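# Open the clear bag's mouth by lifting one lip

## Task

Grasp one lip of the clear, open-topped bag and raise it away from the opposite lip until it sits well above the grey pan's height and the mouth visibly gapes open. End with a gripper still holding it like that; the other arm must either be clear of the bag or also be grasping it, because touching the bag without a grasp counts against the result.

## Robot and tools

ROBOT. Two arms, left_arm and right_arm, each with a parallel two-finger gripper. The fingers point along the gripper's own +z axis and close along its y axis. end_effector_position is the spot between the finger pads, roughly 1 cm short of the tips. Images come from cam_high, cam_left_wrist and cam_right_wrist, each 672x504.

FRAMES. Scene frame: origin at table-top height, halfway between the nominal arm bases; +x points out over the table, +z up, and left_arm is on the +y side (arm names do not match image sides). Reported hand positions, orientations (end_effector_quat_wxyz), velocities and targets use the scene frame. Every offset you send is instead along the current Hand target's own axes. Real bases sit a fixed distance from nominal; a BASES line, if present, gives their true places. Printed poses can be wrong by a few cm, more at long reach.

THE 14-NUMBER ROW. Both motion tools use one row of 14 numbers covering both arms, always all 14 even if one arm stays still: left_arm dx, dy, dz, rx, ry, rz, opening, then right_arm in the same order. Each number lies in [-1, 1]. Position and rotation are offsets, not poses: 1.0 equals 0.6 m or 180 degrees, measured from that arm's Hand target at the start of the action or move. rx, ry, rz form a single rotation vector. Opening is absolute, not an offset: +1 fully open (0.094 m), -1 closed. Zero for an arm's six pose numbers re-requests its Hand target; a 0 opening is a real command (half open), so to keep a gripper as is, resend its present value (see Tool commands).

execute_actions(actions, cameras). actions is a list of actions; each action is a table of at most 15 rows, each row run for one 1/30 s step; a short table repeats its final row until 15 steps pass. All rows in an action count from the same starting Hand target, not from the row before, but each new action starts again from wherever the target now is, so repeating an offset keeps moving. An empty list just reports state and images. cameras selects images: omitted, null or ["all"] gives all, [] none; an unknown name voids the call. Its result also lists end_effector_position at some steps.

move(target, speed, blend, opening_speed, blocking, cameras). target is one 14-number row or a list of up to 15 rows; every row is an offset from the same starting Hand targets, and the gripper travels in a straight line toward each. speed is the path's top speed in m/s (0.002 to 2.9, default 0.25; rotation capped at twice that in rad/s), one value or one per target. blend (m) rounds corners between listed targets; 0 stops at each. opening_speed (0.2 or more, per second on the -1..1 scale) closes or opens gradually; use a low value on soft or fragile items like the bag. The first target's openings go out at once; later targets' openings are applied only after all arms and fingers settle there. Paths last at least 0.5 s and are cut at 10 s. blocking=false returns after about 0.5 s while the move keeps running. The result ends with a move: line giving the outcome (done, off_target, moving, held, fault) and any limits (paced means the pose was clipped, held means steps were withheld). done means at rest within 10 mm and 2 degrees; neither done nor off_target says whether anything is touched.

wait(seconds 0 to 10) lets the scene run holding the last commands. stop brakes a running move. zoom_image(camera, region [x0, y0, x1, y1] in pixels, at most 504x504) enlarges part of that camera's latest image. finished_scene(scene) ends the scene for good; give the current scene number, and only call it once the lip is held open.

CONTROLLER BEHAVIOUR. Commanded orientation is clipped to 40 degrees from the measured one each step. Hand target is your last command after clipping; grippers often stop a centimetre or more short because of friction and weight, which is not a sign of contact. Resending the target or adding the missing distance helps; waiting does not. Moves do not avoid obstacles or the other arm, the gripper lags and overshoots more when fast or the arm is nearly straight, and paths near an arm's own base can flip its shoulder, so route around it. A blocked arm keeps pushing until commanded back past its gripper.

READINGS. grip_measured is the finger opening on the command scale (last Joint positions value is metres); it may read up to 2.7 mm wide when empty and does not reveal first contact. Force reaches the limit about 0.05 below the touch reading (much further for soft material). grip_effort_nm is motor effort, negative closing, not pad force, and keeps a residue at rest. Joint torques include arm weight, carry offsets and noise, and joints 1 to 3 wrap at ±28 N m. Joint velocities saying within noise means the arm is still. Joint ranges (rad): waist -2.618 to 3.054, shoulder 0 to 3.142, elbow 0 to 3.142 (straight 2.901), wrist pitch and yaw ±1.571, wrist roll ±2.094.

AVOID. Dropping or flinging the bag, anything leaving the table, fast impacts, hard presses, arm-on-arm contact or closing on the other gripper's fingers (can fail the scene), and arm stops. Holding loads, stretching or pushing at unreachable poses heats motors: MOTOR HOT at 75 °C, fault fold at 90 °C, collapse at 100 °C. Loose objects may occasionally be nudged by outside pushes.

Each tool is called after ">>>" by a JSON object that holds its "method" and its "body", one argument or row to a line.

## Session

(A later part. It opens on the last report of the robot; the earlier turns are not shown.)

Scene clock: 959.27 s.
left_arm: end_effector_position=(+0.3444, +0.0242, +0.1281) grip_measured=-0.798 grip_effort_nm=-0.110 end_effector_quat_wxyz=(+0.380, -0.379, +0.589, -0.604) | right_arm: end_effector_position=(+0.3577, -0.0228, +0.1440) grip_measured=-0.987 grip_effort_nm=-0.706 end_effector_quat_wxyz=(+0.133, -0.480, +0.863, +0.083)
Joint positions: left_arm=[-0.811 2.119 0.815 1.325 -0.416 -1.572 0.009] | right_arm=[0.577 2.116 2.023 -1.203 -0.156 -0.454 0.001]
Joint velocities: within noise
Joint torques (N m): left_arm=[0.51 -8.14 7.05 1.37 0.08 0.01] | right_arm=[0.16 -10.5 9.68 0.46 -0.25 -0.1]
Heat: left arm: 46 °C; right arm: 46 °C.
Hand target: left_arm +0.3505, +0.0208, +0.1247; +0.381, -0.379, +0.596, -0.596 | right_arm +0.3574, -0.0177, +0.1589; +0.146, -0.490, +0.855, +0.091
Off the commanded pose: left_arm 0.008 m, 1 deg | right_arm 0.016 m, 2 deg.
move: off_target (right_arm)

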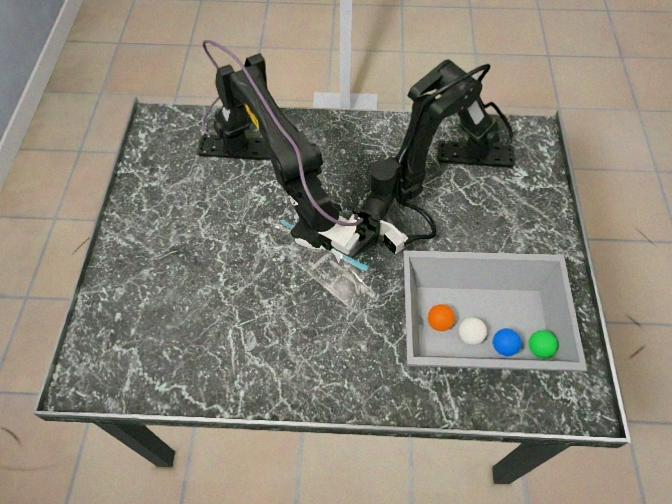

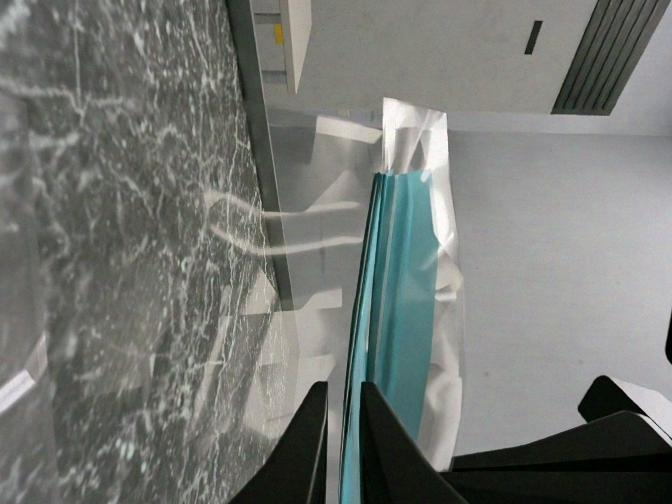

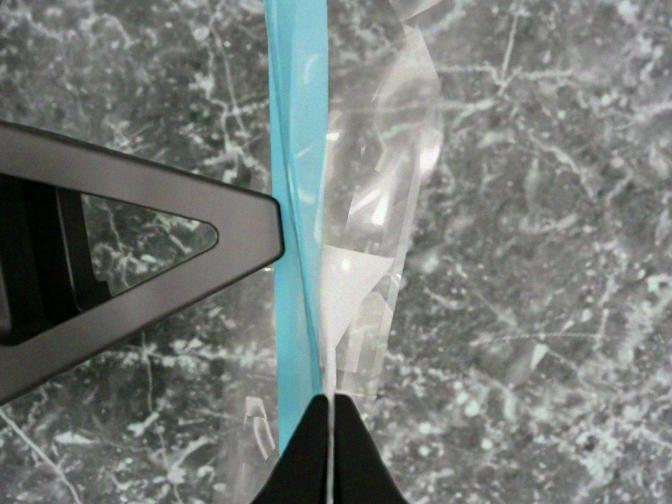

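>>> {"method": "move", "body": {
  "target": [0,0,0.0125,0,0,0,-0.8,0,0,0,0,0,0,-1],
  "speed": 0.05
}}

>>> {"method": "zoom_image", "body": {
  "camera": "cam_left_wrist",
  "region": [220, 230, 470, 500]
}}

>>> {"method": "zoom_image", "body": {
  "camera": "cam_right_wrist",
  "region": [150, 100, 400, 350]
}}

Scene clock: 964.93 s.
left_arm: end_effector_position=(+0.3508, +0.0212, +0.1273) grip_measured=-0.798 grip_effort_nm=-0.110 end_effector_quat_wxyz=(+0.380, -0.379, +0.590, -0.603) | right_arm: end_effector_position=(+0.3577, -0.0228, +0.1440) grip_measured=-0.987 grip_effort_nm=-0.706 end_effector_quat_wxyz=(+0.133, -0.480, +0.863, +0.083)
Joint positions: left_arm=[-0.803 2.134 0.844 1.308 -0.407 -1.572 0.009] | right_arm=[0.577 2.116 2.023 -1.203 -0.156 -0.454 0.001]
Joint velocities: within noise
Joint torques (N m): left_arm=[0.55 -8.32 7.31 1.37 0.07 0.01] | right_arm=[0.18 -10.5 9.66 0.46 -0.25 -0.1]
Heat: left arm: 46 °C; right arm: 46 °C.
Hand target: left_arm +0.3573, +0.0177, +0.1247; +0.381, -0.380, +0.596, -0.596 | right_arm +0.3574, -0.0177, +0.1589; +0.146, -0.490, +0.855, +0.091
Off the commanded pose: left_arm 0.008 m, 1 deg | right_arm 0.016 m, 2 deg.
move: off_target (right_arm)

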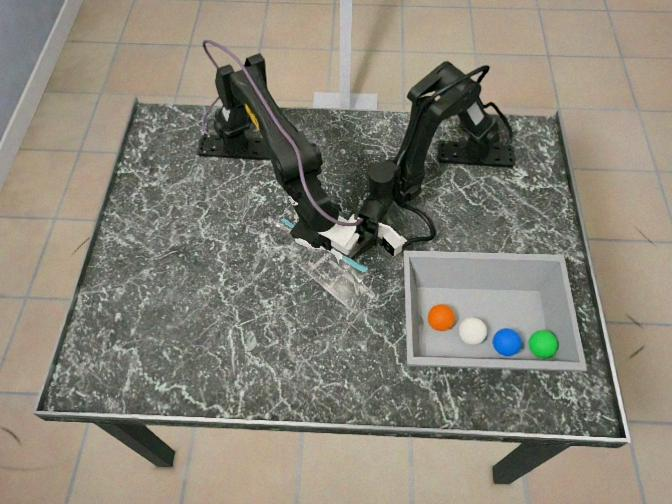

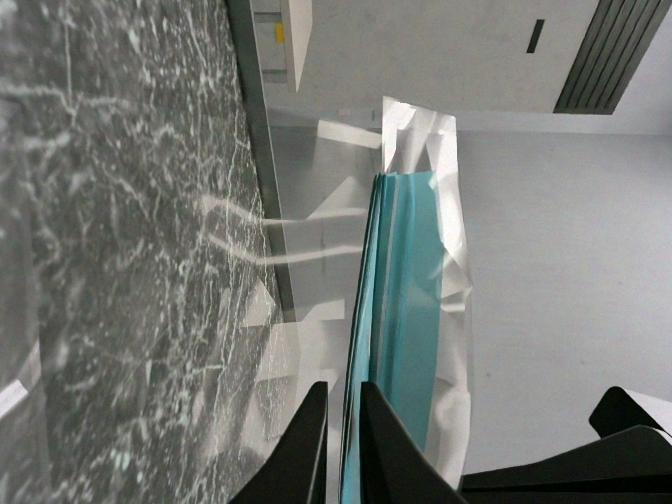

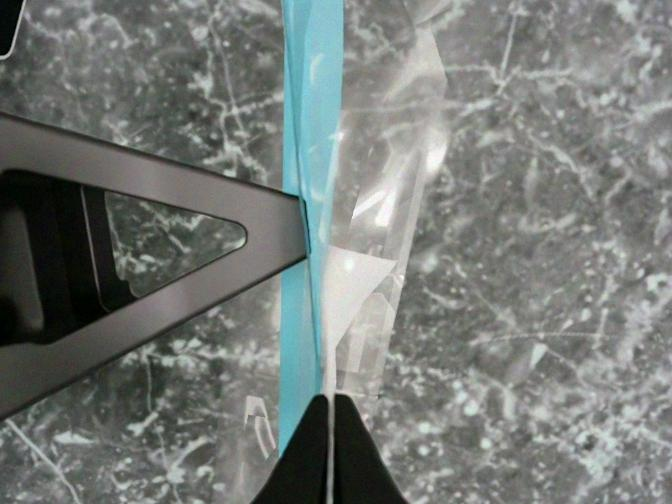

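Scaled by 1.867 from the camera's 672x504 image, which has a finer 960x720 frame.

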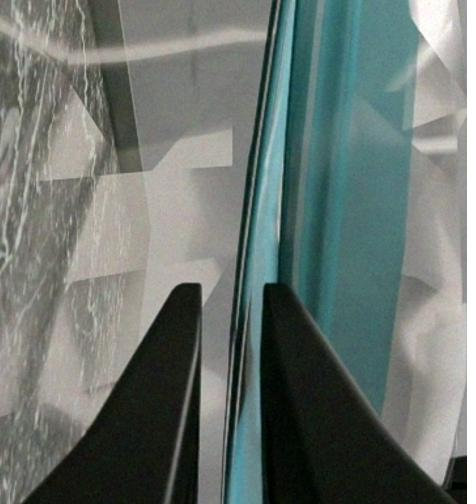

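Scaled by 2.016 from the camera's 672x504 image, which has a finer 960x720 frame.

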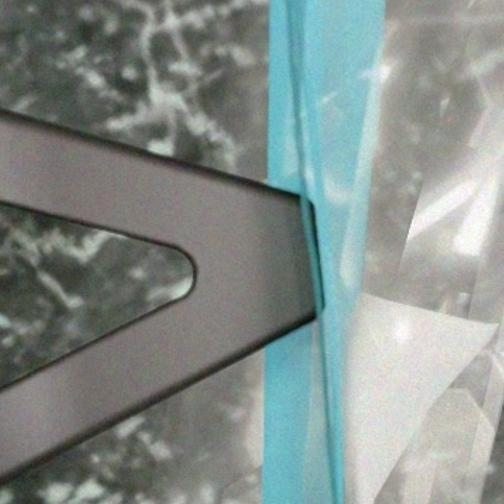

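>>> {"method": "move", "body": {
  "target": [0,0,0.003,0,0,0,-1,0,0,0,0,0,0,-1],
  "opening_speed": 0.25,
  "speed": 0.05
}}

>>> {"method": "zoom_image", "body": {
  "camera": "cam_left_wrist",
  "region": [220, 230, 470, 500]
}}

>>> {"method": "zoom_image", "body": {
  "camera": "cam_right_wrist",
  "region": [150, 100, 400, 350]
}}

Scene clock: 969.43 s.
left_arm: end_effector_position=(+0.3519, +0.0195, +0.1290) grip_measured=-0.980 grip_effort_nm=-1.038 end_effector_quat_wxyz=(+0.380, -0.378, +0.589, -0.605) | right_arm: end_effector_position=(+0.3577, -0.0228, +0.1440) grip_measured=-0.987 grip_effort_nm=-0.711 end_effector_quat_wxyz=(+0.133, -0.480, +0.863, +0.083)
Joint positions: left_arm=[-0.803 2.136 0.852 1.306 -0.406 -1.572 0.001] | right_arm=[0.577 2.116 2.023 -1.203 -0.156 -0.454 0.001]
Joint velocities: within noise
Joint torques (N m): left_arm=[0.72 -8.31 7.21 1.35 0.08 0.02] | right_arm=[0.14 -10.5 9.66 0.46 -0.25 -0.1]
Heat: left arm: 46 °C; right arm: 46 °C.
Hand target: left_arm +0.3590, +0.0169, +0.1248; +0.381, -0.380, +0.596, -0.596 | right_arm +0.3574, -0.0177, +0.1589; +0.146, -0.490, +0.855, +0.091
Off the commanded pose: left_arm 0.009 m, 1 deg | right_arm 0.016 m, 2 deg.
move: off_target (right_arm)

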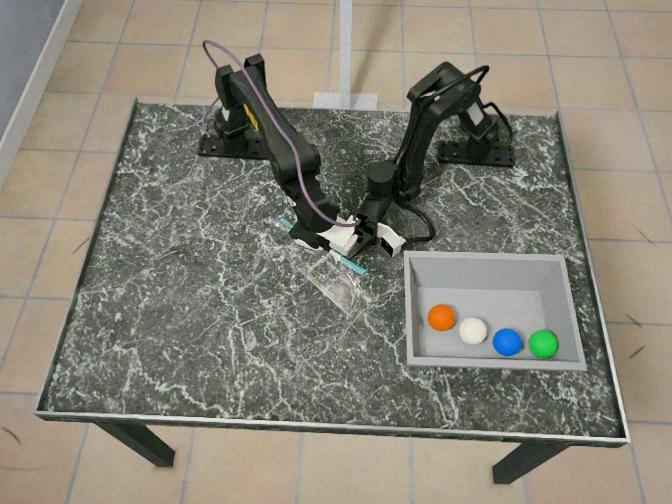

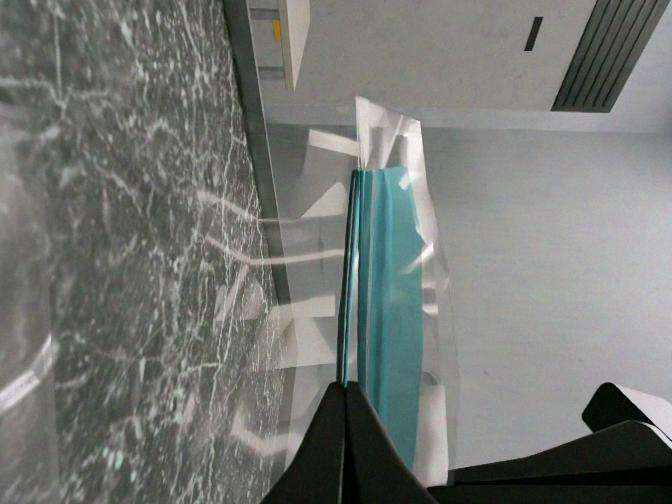

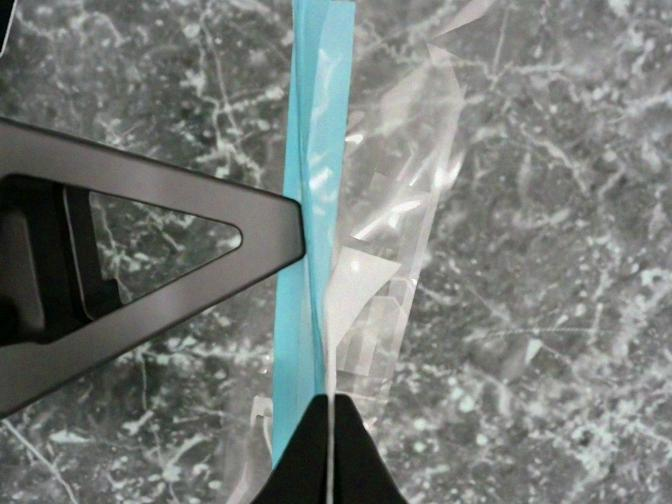

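Scaled by 1.867 from the camera's 672x504 image, which has a finer 960x720 frame.

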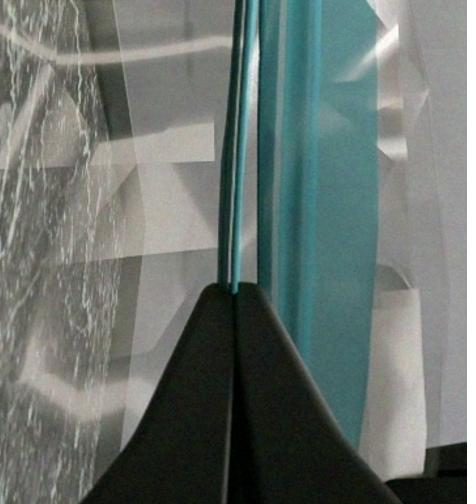

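Scaled by 2.016 from the camera's 672x504 image, which has a finer 960x720 frame.

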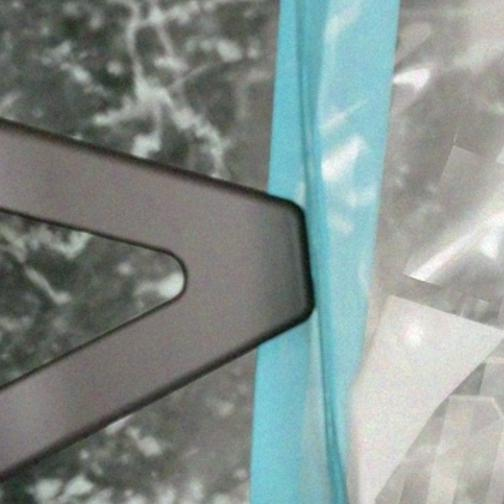

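>>> {"method": "move", "body": {
  "target": [0,0.01,-0.04,0,0,0,-1,0,0,0,0,0,0,-1],
  "speed": 0.05
}}

>>> {"method": "zoom_image", "body": {
  "camera": "cam_left_wrist",
  "region": [220, 100, 570, 500]
}}

>>> {"method": "zoom_image", "body": {
  "camera": "cam_right_wrist",
  "region": [150, 50, 450, 450]
}}

Scene clock: 981.33 s.
left_arm: end_effector_position=(+0.3392, +0.0201, +0.1184) grip_measured=-0.980 grip_effort_nm=-1.038 end_effector_quat_wxyz=(+0.373, -0.375, +0.599, -0.602) | right_arm: end_effector_position=(+0.3550, -0.0222, +0.1436) grip_measured=-0.987 grip_effort_nm=-0.706 end_effector_quat_wxyz=(+0.129, -0.484, +0.861, +0.084)
Joint positions: left_arm=[-0.821 2.136 0.807 1.331 -0.407 -1.575 0.001] | right_arm=[0.58 2.116 2.023 -1.211 -0.158 -0.459 0.001]
Joint velocities: within noise
Joint torques (N m): left_arm=[-0.09 -9.99 2.73 1.89 -0.16 0.05] | right_arm=[-0.09 -10.5 9.66 0.51 -0.23 -0.11]
Heat: left arm: 46 °C; right arm: 47 °C.
Hand target: left_arm +0.3373, +0.0270, +0.1188; +0.381, -0.380, +0.596, -0.596 | right_arm +0.3574, -0.0177, +0.1589; +0.146, -0.490, +0.855, +0.091
Off the commanded pose: left_arm 0.007 m, 1 deg | right_arm 0.016 m, 2 deg.
move: off_target (right_arm)

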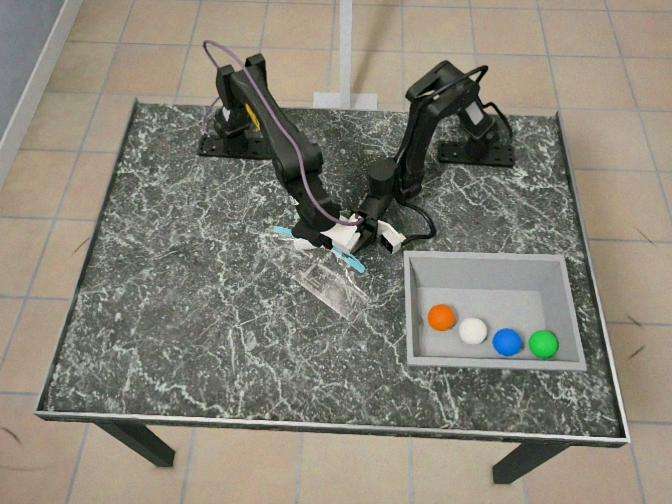

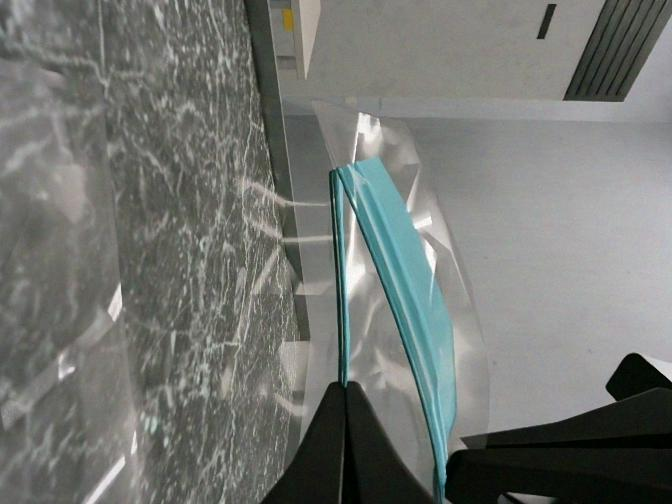

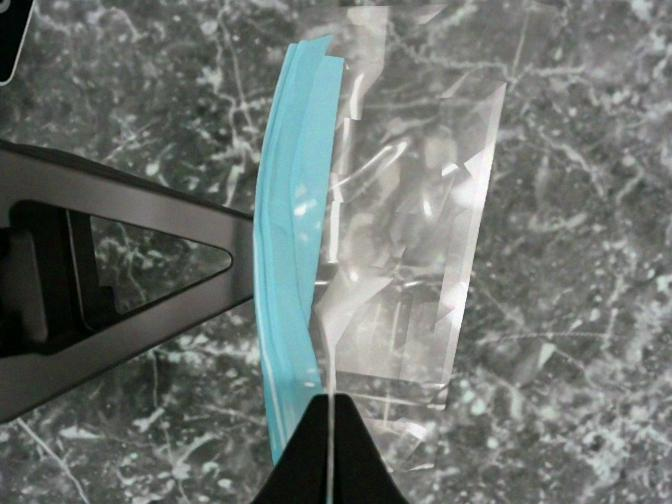

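Scaled by 1.260 from the camera's 672x504 image, which has a finer 960x720 frame.

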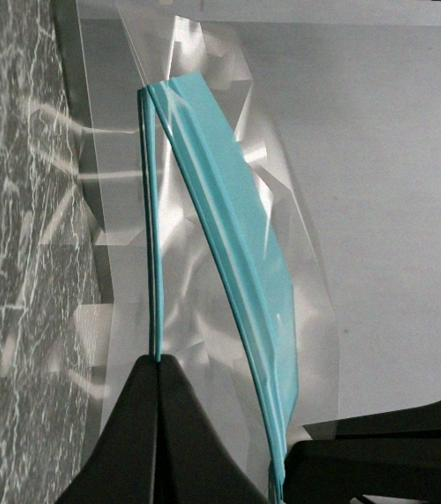

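Scaled by 1.260 from the camera's 672x504 image, which has a finer 960x720 frame.

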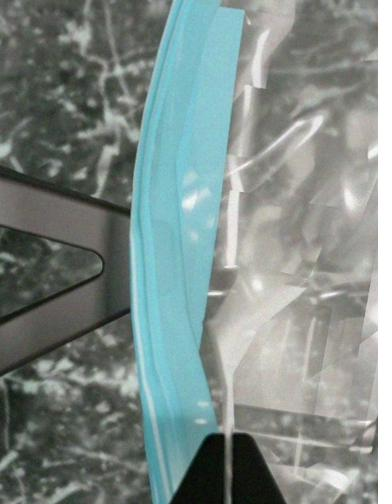

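>>> {"method": "move", "body": {
  "target": [0,-0.067,0,0,0,0,-1,-0.034,0.0015,-0.094,0,0,0,-1],
  "speed": 0.05
}}

>>> {"method": "zoom_image", "body": {
  "camera": "cam_left_wrist",
  "region": [220, 100, 570, 500]
}}

>>> {"method": "zoom_image", "body": {
  "camera": "cam_right_wrist",
  "region": [150, 50, 450, 450]
}}

Scene clock: 989.07 s.
left_arm: end_effector_position=(+0.3366, +0.0235, +0.1815) grip_measured=-0.980 grip_effort_nm=-1.038 end_effector_quat_wxyz=(-0.378, +0.369, -0.560, +0.638) | right_arm: end_effector_position=(+0.3533, -0.0204, +0.2116) grip_measured=-0.987 grip_effort_nm=-0.696 end_effector_quat_wxyz=(+0.134, -0.485, +0.860, +0.091)
Joint positions: left_arm=[-0.821 1.987 0.806 1.289 -0.409 -1.575 0.001] | right_arm=[0.58 2.234 2.496 -1.556 -0.171 -0.459 0.001]
Joint velocities: within noise
Joint torques (N m): left_arm=[-0.12 -9.74 3.9 0.65 -0.13 0.08] | right_arm=[-0.05 -9.09 10.07 0.53 -0.16 -0.1]
Heat: left arm: 47 °C; right arm: 46 °C.
Hand target: left_arm +0.3372, +0.0270, +0.1588; -0.381, +0.380, -0.596, +0.596 | right_arm +0.3572, -0.0176, +0.2190; +0.146, -0.490, +0.855, +0.091
Off the commanded pose: left_arm 0.023 m, 6 deg | right_arm 0.009 m, 2 deg.
move: off_target (left_arm)

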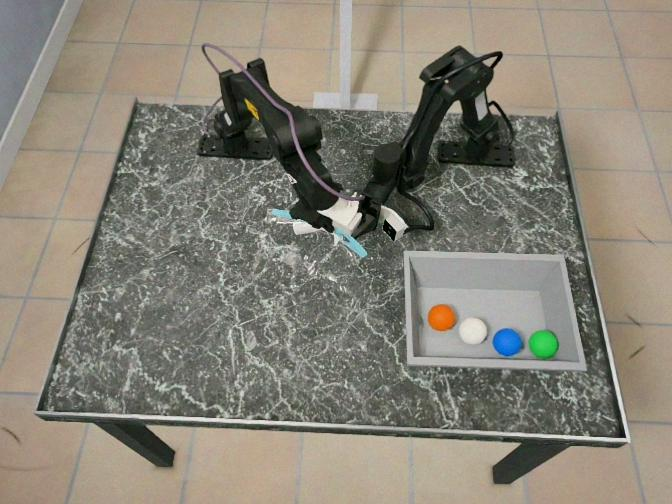

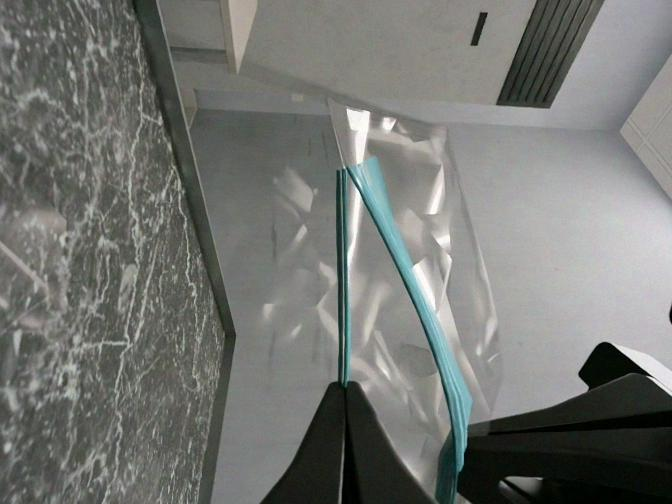

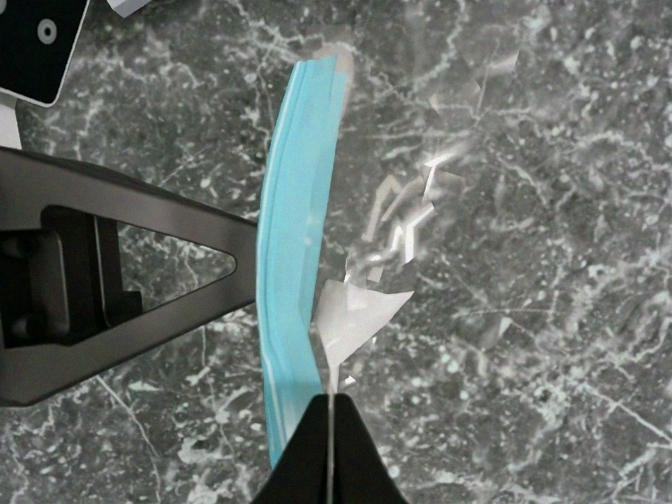

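Scaled by 1.260 from the camera's 672x504 image, which has a finer 960x720 frame.

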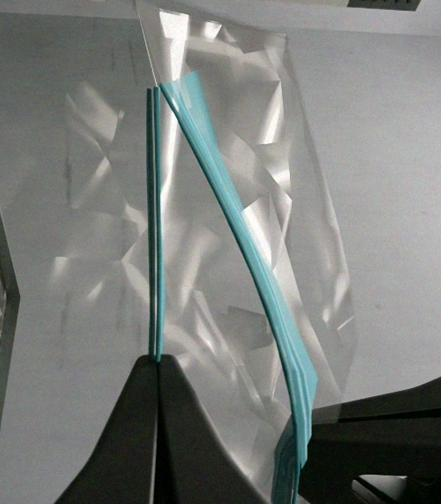

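Scaled by 1.260 from the camera's 672x504 image, which has a finer 960x720 frame.

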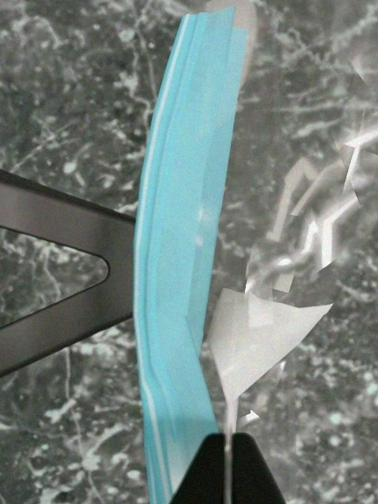

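>>> {"method": "move", "body": {
  "target": [0,0,-0.015,0,0,0,-1,-0.0285,0.001,-0.079,0,0,0,-1],
  "speed": 0.04
}}

>>> {"method": "zoom_image", "body": {
  "camera": "cam_left_wrist",
  "region": [220, 100, 570, 500]
}}

>>> {"method": "zoom_image", "body": {
  "camera": "cam_right_wrist",
  "region": [150, 50, 450, 450]
}}

Scene clock: 995.60 s.
left_arm: end_effector_position=(+0.3302, +0.0238, +0.1943) grip_measured=-0.980 grip_effort_nm=-1.038 end_effector_quat_wxyz=(-0.376, +0.365, -0.553, +0.648) | right_arm: end_effector_position=(+0.3510, -0.0171, +0.2311) grip_measured=-0.987 grip_effort_nm=-0.696 end_effector_quat_wxyz=(+0.152, -0.486, +0.855, +0.098)
Joint positions: left_arm=[-0.83 1.951 0.793 1.291 -0.409 -1.575 0.001] | right_arm=[0.584 2.242 2.587 -1.601 -0.185 -0.457 0.001]
Joint velocities: within noise
Joint torques (N m): left_arm=[-0.28 -8.43 2.17 0.76 -0.21 0.07] | right_arm=[-0.43 -13.12 10.7 0.88 -0.11 0.11]
Heat: left arm: 45 °C; right arm: 45 °C.
Hand target: left_arm +0.3290, +0.0308, +0.1589; -0.381, +0.380, -0.596, +0.596 | right_arm +0.3573, -0.0175, +0.2693; +0.146, -0.490, +0.855, +0.091
Off the commanded pose: left_arm 0.036 m, 8 deg | right_arm 0.039 m, 1 deg.
joint read past its limit (right arm) — joint 4 (wrist pitch), lower limit.
joint sent to its limit (right arm) — joint 4 (wrist pitch), lower limit. The joint targets are off in position and orientation.
move: off_target (left_arm, right_arm)

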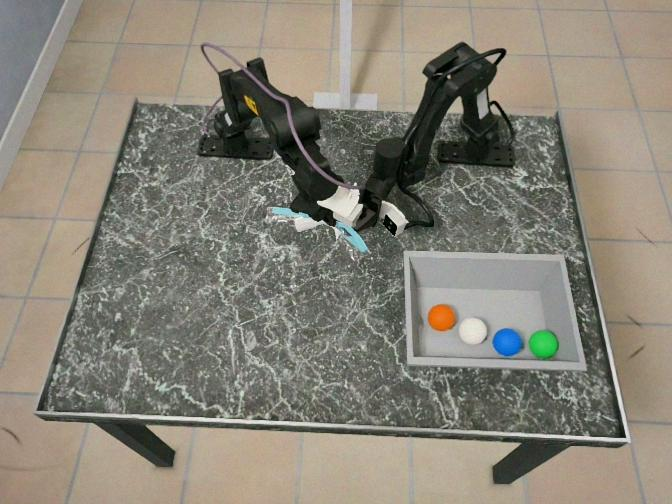

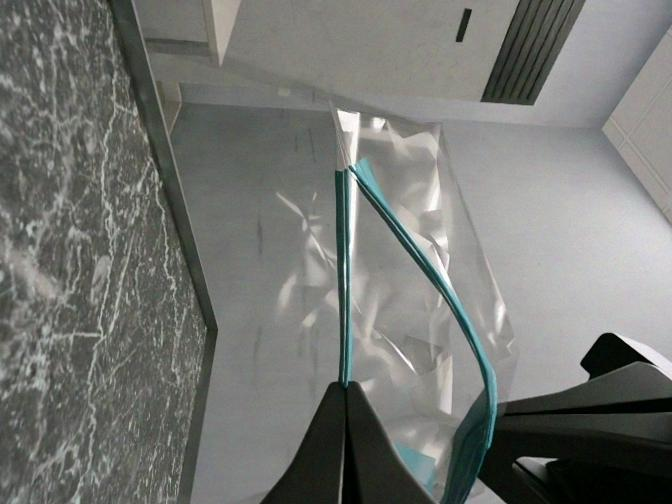

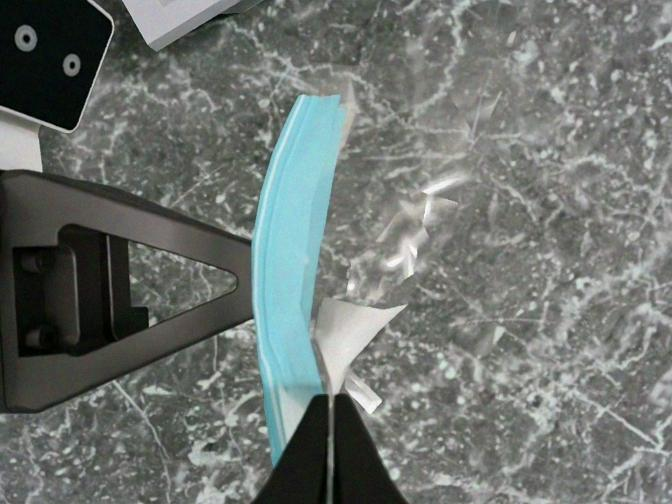

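Scaled by 1.260 from the camera's 672x504 image, which has a finer 960x720 frame.

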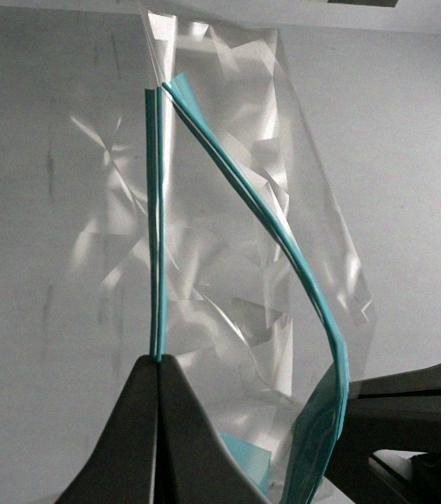

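Scaled by 1.260 from the camera's 672x504 image, which has a finer 960x720 frame.

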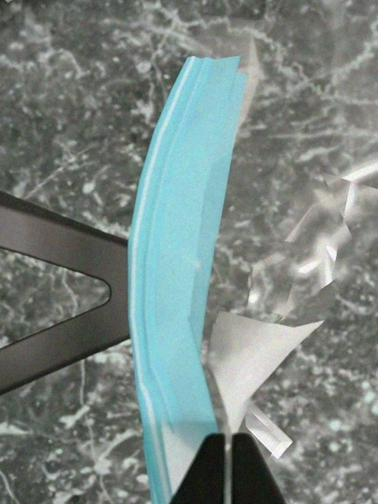

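>>> {"method": "zoom_image", "body": {
  "camera": "cam_left_wrist",
  "region": [300, 250, 554, 504]
}}

>>> {"method": "zoom_image", "body": {
  "camera": "cam_high",
  "region": [240, 150, 420, 290]
}}

>>> {"method": "zoom_image", "body": {
  "camera": "cam_right_wrist",
  "region": [200, 250, 454, 504]
}}

Scaled by 1.984 from the camera's 672x504 image, which has a finer 960x720 frame.

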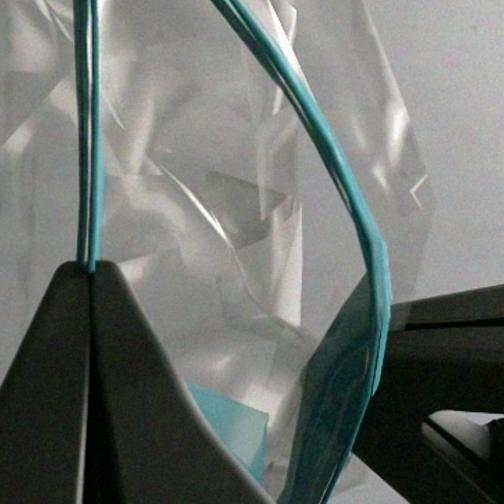

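Scaled by 2.800 from the camera's 672x504 image, which has a finer 960x720 frame.

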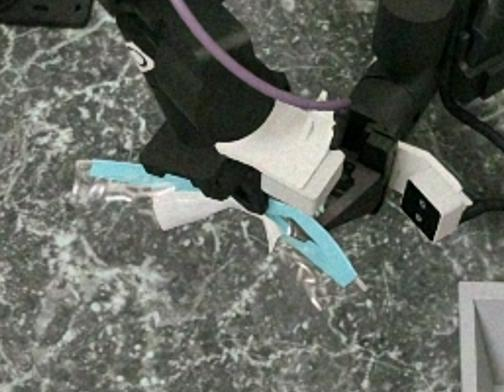

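Scaled by 1.984 from the camera's 672x504 image, which has a finer 960x720 frame.

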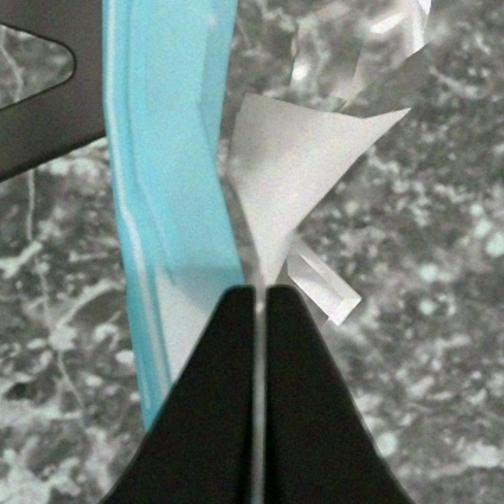

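>>> {"method": "move", "body": {
  "target": [0,-0.11,0,0,0,0,-1,0.011,0,0.031,0,0,0,-1],
  "speed": 0.05
}}

>>> {"method": "zoom_image", "body": {
  "camera": "cam_left_wrist",
  "region": [220, 100, 570, 500]
}}

Scene clock: 1014.90 s.
left_arm: end_effector_position=(+0.3271, +0.0314, +0.2134) grip_measured=-0.980 grip_effort_nm=-1.038 end_effector_quat_wxyz=(+0.375, -0.377, +0.595, -0.602) | right_arm: end_effector_position=(+0.3507, -0.0166, +0.2312) grip_measured=-0.987 grip_effort_nm=-0.691 end_effector_quat_wxyz=(+0.152, -0.486, +0.855, +0.100)
Joint positions: left_arm=[-0.83 1.77 0.813 0.966 -0.424 -1.575 0.001] | right_arm=[0.584 2.242 2.587 -1.601 -0.188 -0.457 0.001]
Joint velocities: within noise
Joint torques (N m): left_arm=[-0.34 -10.07 8.69 1.11 -0.11 0.05] | right_arm=[-0.35 -11.29 8.31 0.88 -0.05 0.03]
Heat: left arm: 43 °C; right arm: 43 °C.
Hand target: left_arm +0.3289, +0.0307, +0.2250; +0.381, -0.380, +0.596, -0.596 | right_arm +0.3571, -0.0173, +0.2496; +0.146, -0.490, +0.855, +0.091
Off the commanded pose: left_arm 0.012 m, 1 deg | right_arm 0.019 m, 1 deg.
joint read past its limit (right arm) — joint 4 (wrist pitch), lower limit.
joint sent to its limit (right arm) — joint 4 (wrist pitch), lower limit. The joint targets are off in orientation, not in position.
move: off_target (left_arm, right_arm)

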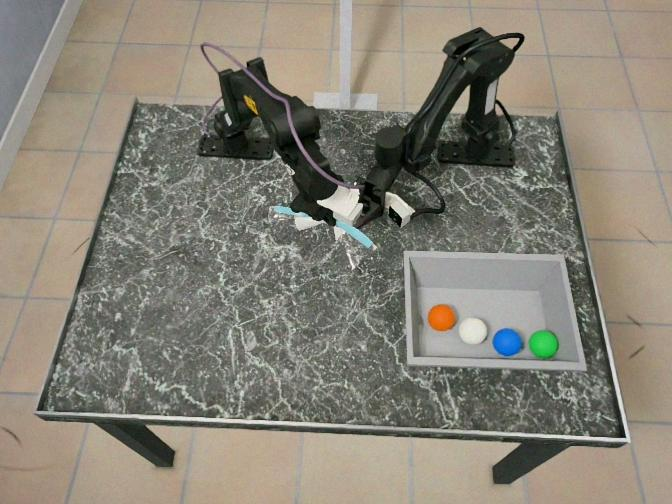

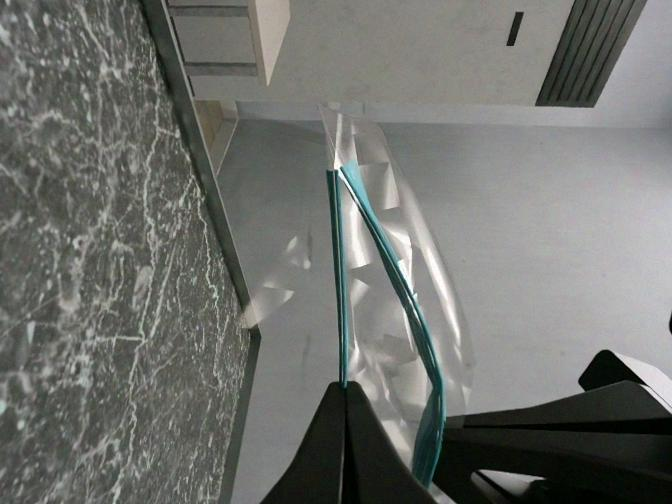

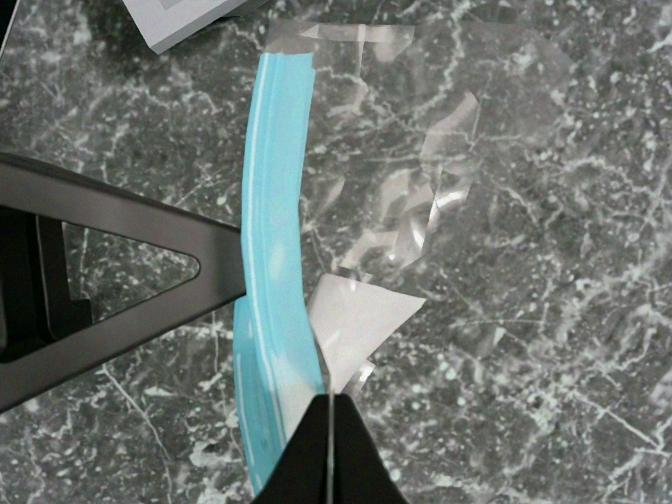

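Scaled by 1.260 from the camera's 672x504 image, which has a finer 960x720 frame.

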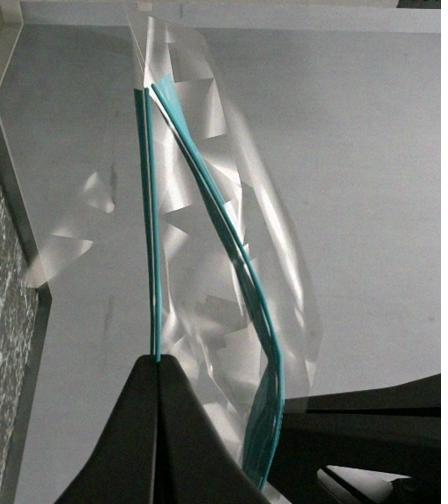

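>>> {"method": "move", "body": {
  "target": [0,0,0,0,0,0,-1,0,0,0,0,0,0,-0.7],
  "opening_speed": 0.2
}}

>>> {"method": "zoom_image", "body": {
  "camera": "cam_left_wrist",
  "region": [220, 100, 570, 500]
}}

Scene clock: 1020.57 s.
left_arm: end_effector_position=(+0.3274, +0.0320, +0.2066) grip_measured=-0.980 grip_effort_nm=-1.043 end_effector_quat_wxyz=(+0.375, -0.379, +0.605, -0.592) | right_arm: end_effector_position=(+0.3519, -0.0183, +0.2308) grip_measured=-0.702 grip_effort_nm=0.105 end_effector_quat_wxyz=(+0.152, -0.484, +0.856, +0.095)
Joint positions: left_arm=[-0.83 1.77 0.813 0.937 -0.427 -1.575 0.001] | right_arm=[0.583 2.242 2.587 -1.601 -0.178 -0.454 0.014]
Joint velocities: within noise
Joint torques (N m): left_arm=[-0.38 -10.14 8.77 1.4 -0.09 0.04] | right_arm=[-0.29 -11.28 8.29 0.88 -0.06 0.03]
Heat: left arm: 43 °C; right arm: 43 °C.
Hand target: left_arm +0.3289, +0.0307, +0.2250; +0.381, -0.380, +0.596, -0.596 | right_arm +0.3571, -0.0174, +0.2496; +0.146, -0.490, +0.855, +0.091
Off the commanded pose: left_arm 0.018 m, 1 deg | right_arm 0.019 m, 1 deg.
joint read past its limit (right arm) — joint 4 (wrist pitch), lower limit.
joint sent to its limit (right arm) — joint 4 (wrist pitch), lower limit. The joint targets are off in orientation, not in position.
move: off_target (left_arm, right_arm)

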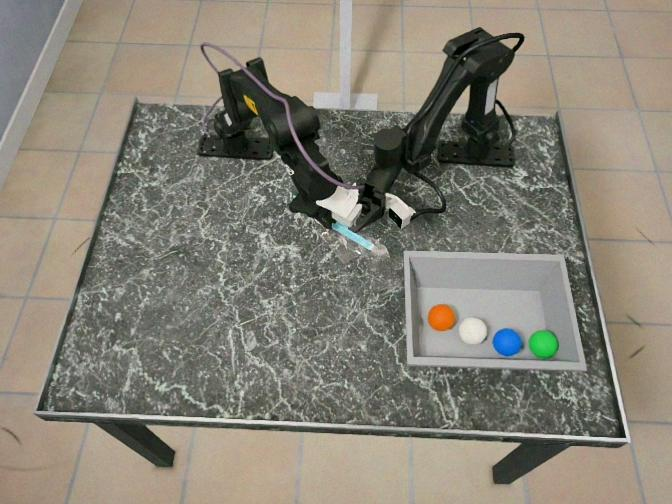

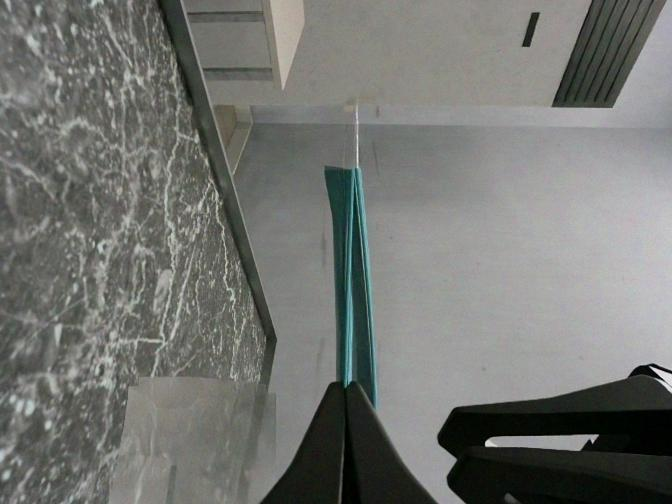

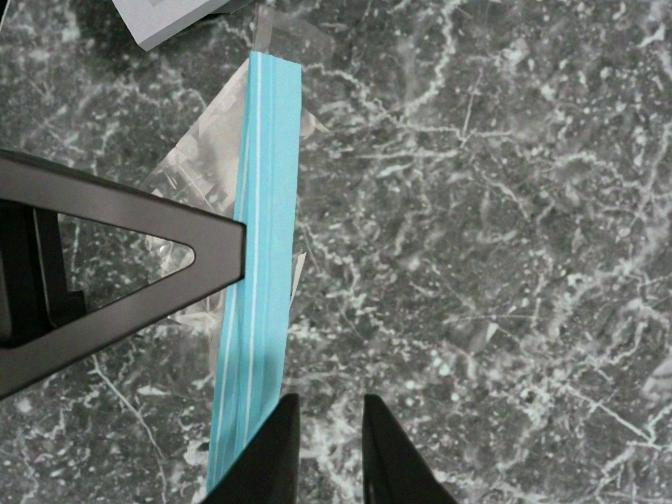

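Scaled by 1.260 from the camera's 672x504 image, which has a finer 960x720 frame.

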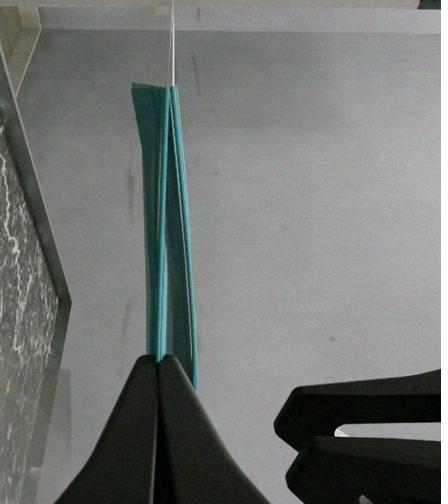

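>>> {"method": "move", "body": {
  "target": [0,0,0,0,0,0,-1,0.162,-0.1,-0.04,0,0,0,-0.7],
  "speed": 0.12
}}

>>> {"method": "zoom_image", "body": {
  "camera": "cam_left_wrist",
  "region": [220, 100, 570, 500]
}}

>>> {"method": "zoom_image", "body": {
  "camera": "cam_high",
  "region": [240, 150, 440, 300]
}}

Scene clock: 1033.83 s.
left_arm: end_effector_position=(+0.3273, +0.0320, +0.2063) grip_measured=-0.980 grip_effort_nm=-1.033 end_effector_quat_wxyz=(+0.375, -0.379, +0.605, -0.591) | right_arm: end_effector_position=(+0.3653, -0.1368, +0.2297) grip_measured=-0.702 grip_effort_nm=0.090 end_effector_quat_wxyz=(+0.133, -0.481, +0.863, +0.080)
Joint positions: left_arm=[-0.83 1.77 0.813 0.935 -0.427 -1.575 0.001] | right_arm=[0.313 2.075 2.321 -1.59 -0.216 -0.717 0.014]
Joint velocities: within noise
Joint torques (N m): left_arm=[-0.36 -10.19 8.76 1.41 -0.08 0.04] | right_arm=[-0.06 -11.37 4.31 0.62 -0.43 -0.11]
Heat: left arm: 43 °C; right arm: 43 °C.
Hand target: left_arm +0.3289, +0.0307, +0.2250; +0.381, -0.380, +0.596, -0.596 | right_arm +0.3588, -0.1336, +0.2385; +0.146, -0.490, +0.855, +0.091
Off the commanded pose: left_arm 0.019 m, 1 deg | right_arm 0.011 m, 2 deg.
joint read past its limit (right arm) — joint 4 (wrist pitch), lower limit.
move: off_target (left_arm, right_arm)

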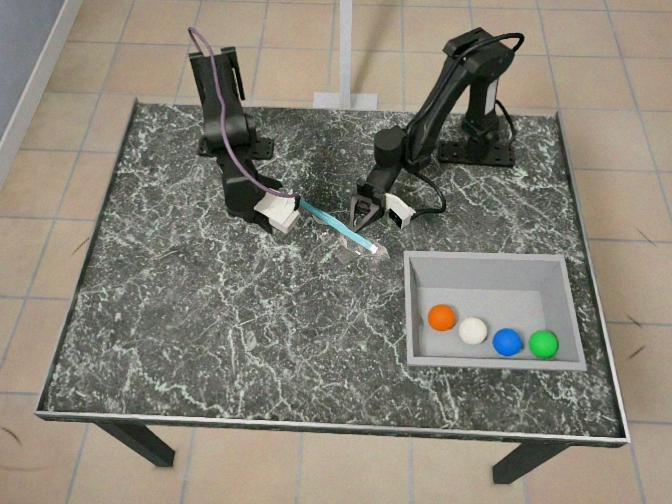

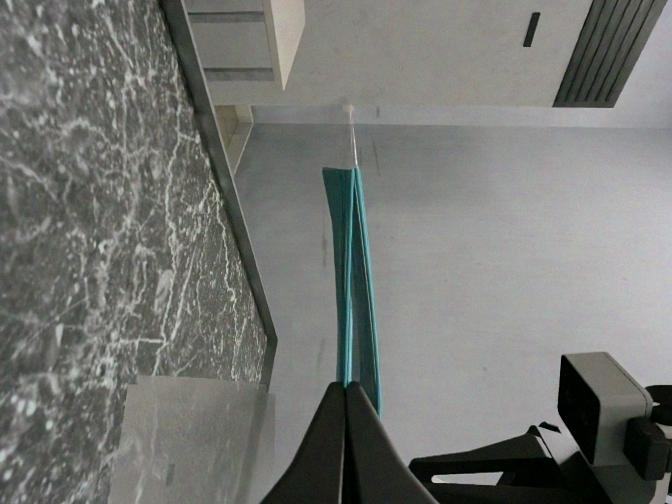

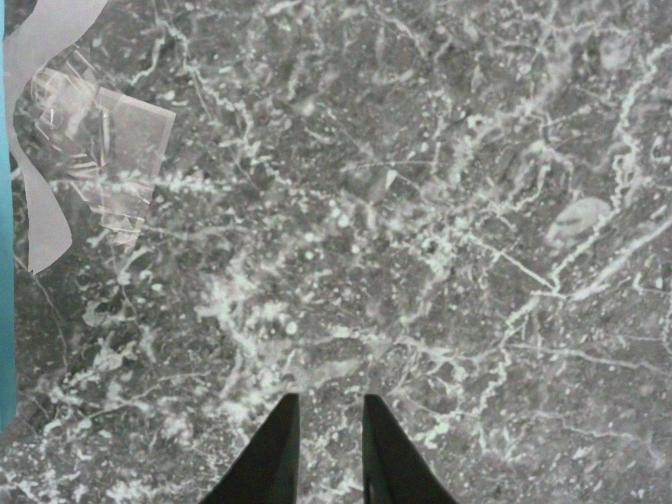

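Scaled by 1.260 from the camera's 672x504 image, which has a finer 960x720 frame.

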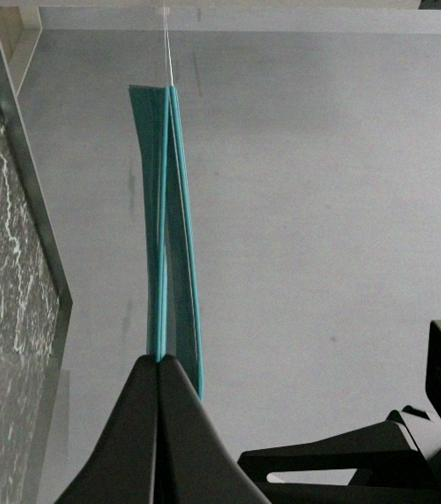

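Scaled by 2.520 from the camera's 672x504 image, which has a finer 960x720 frame.

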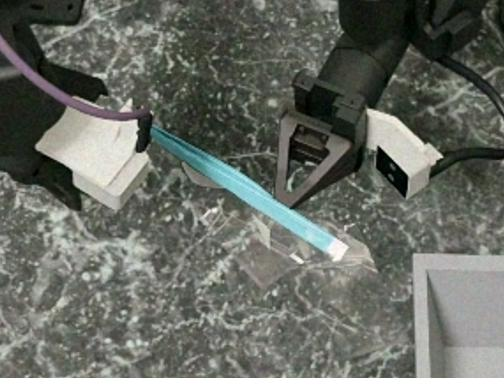

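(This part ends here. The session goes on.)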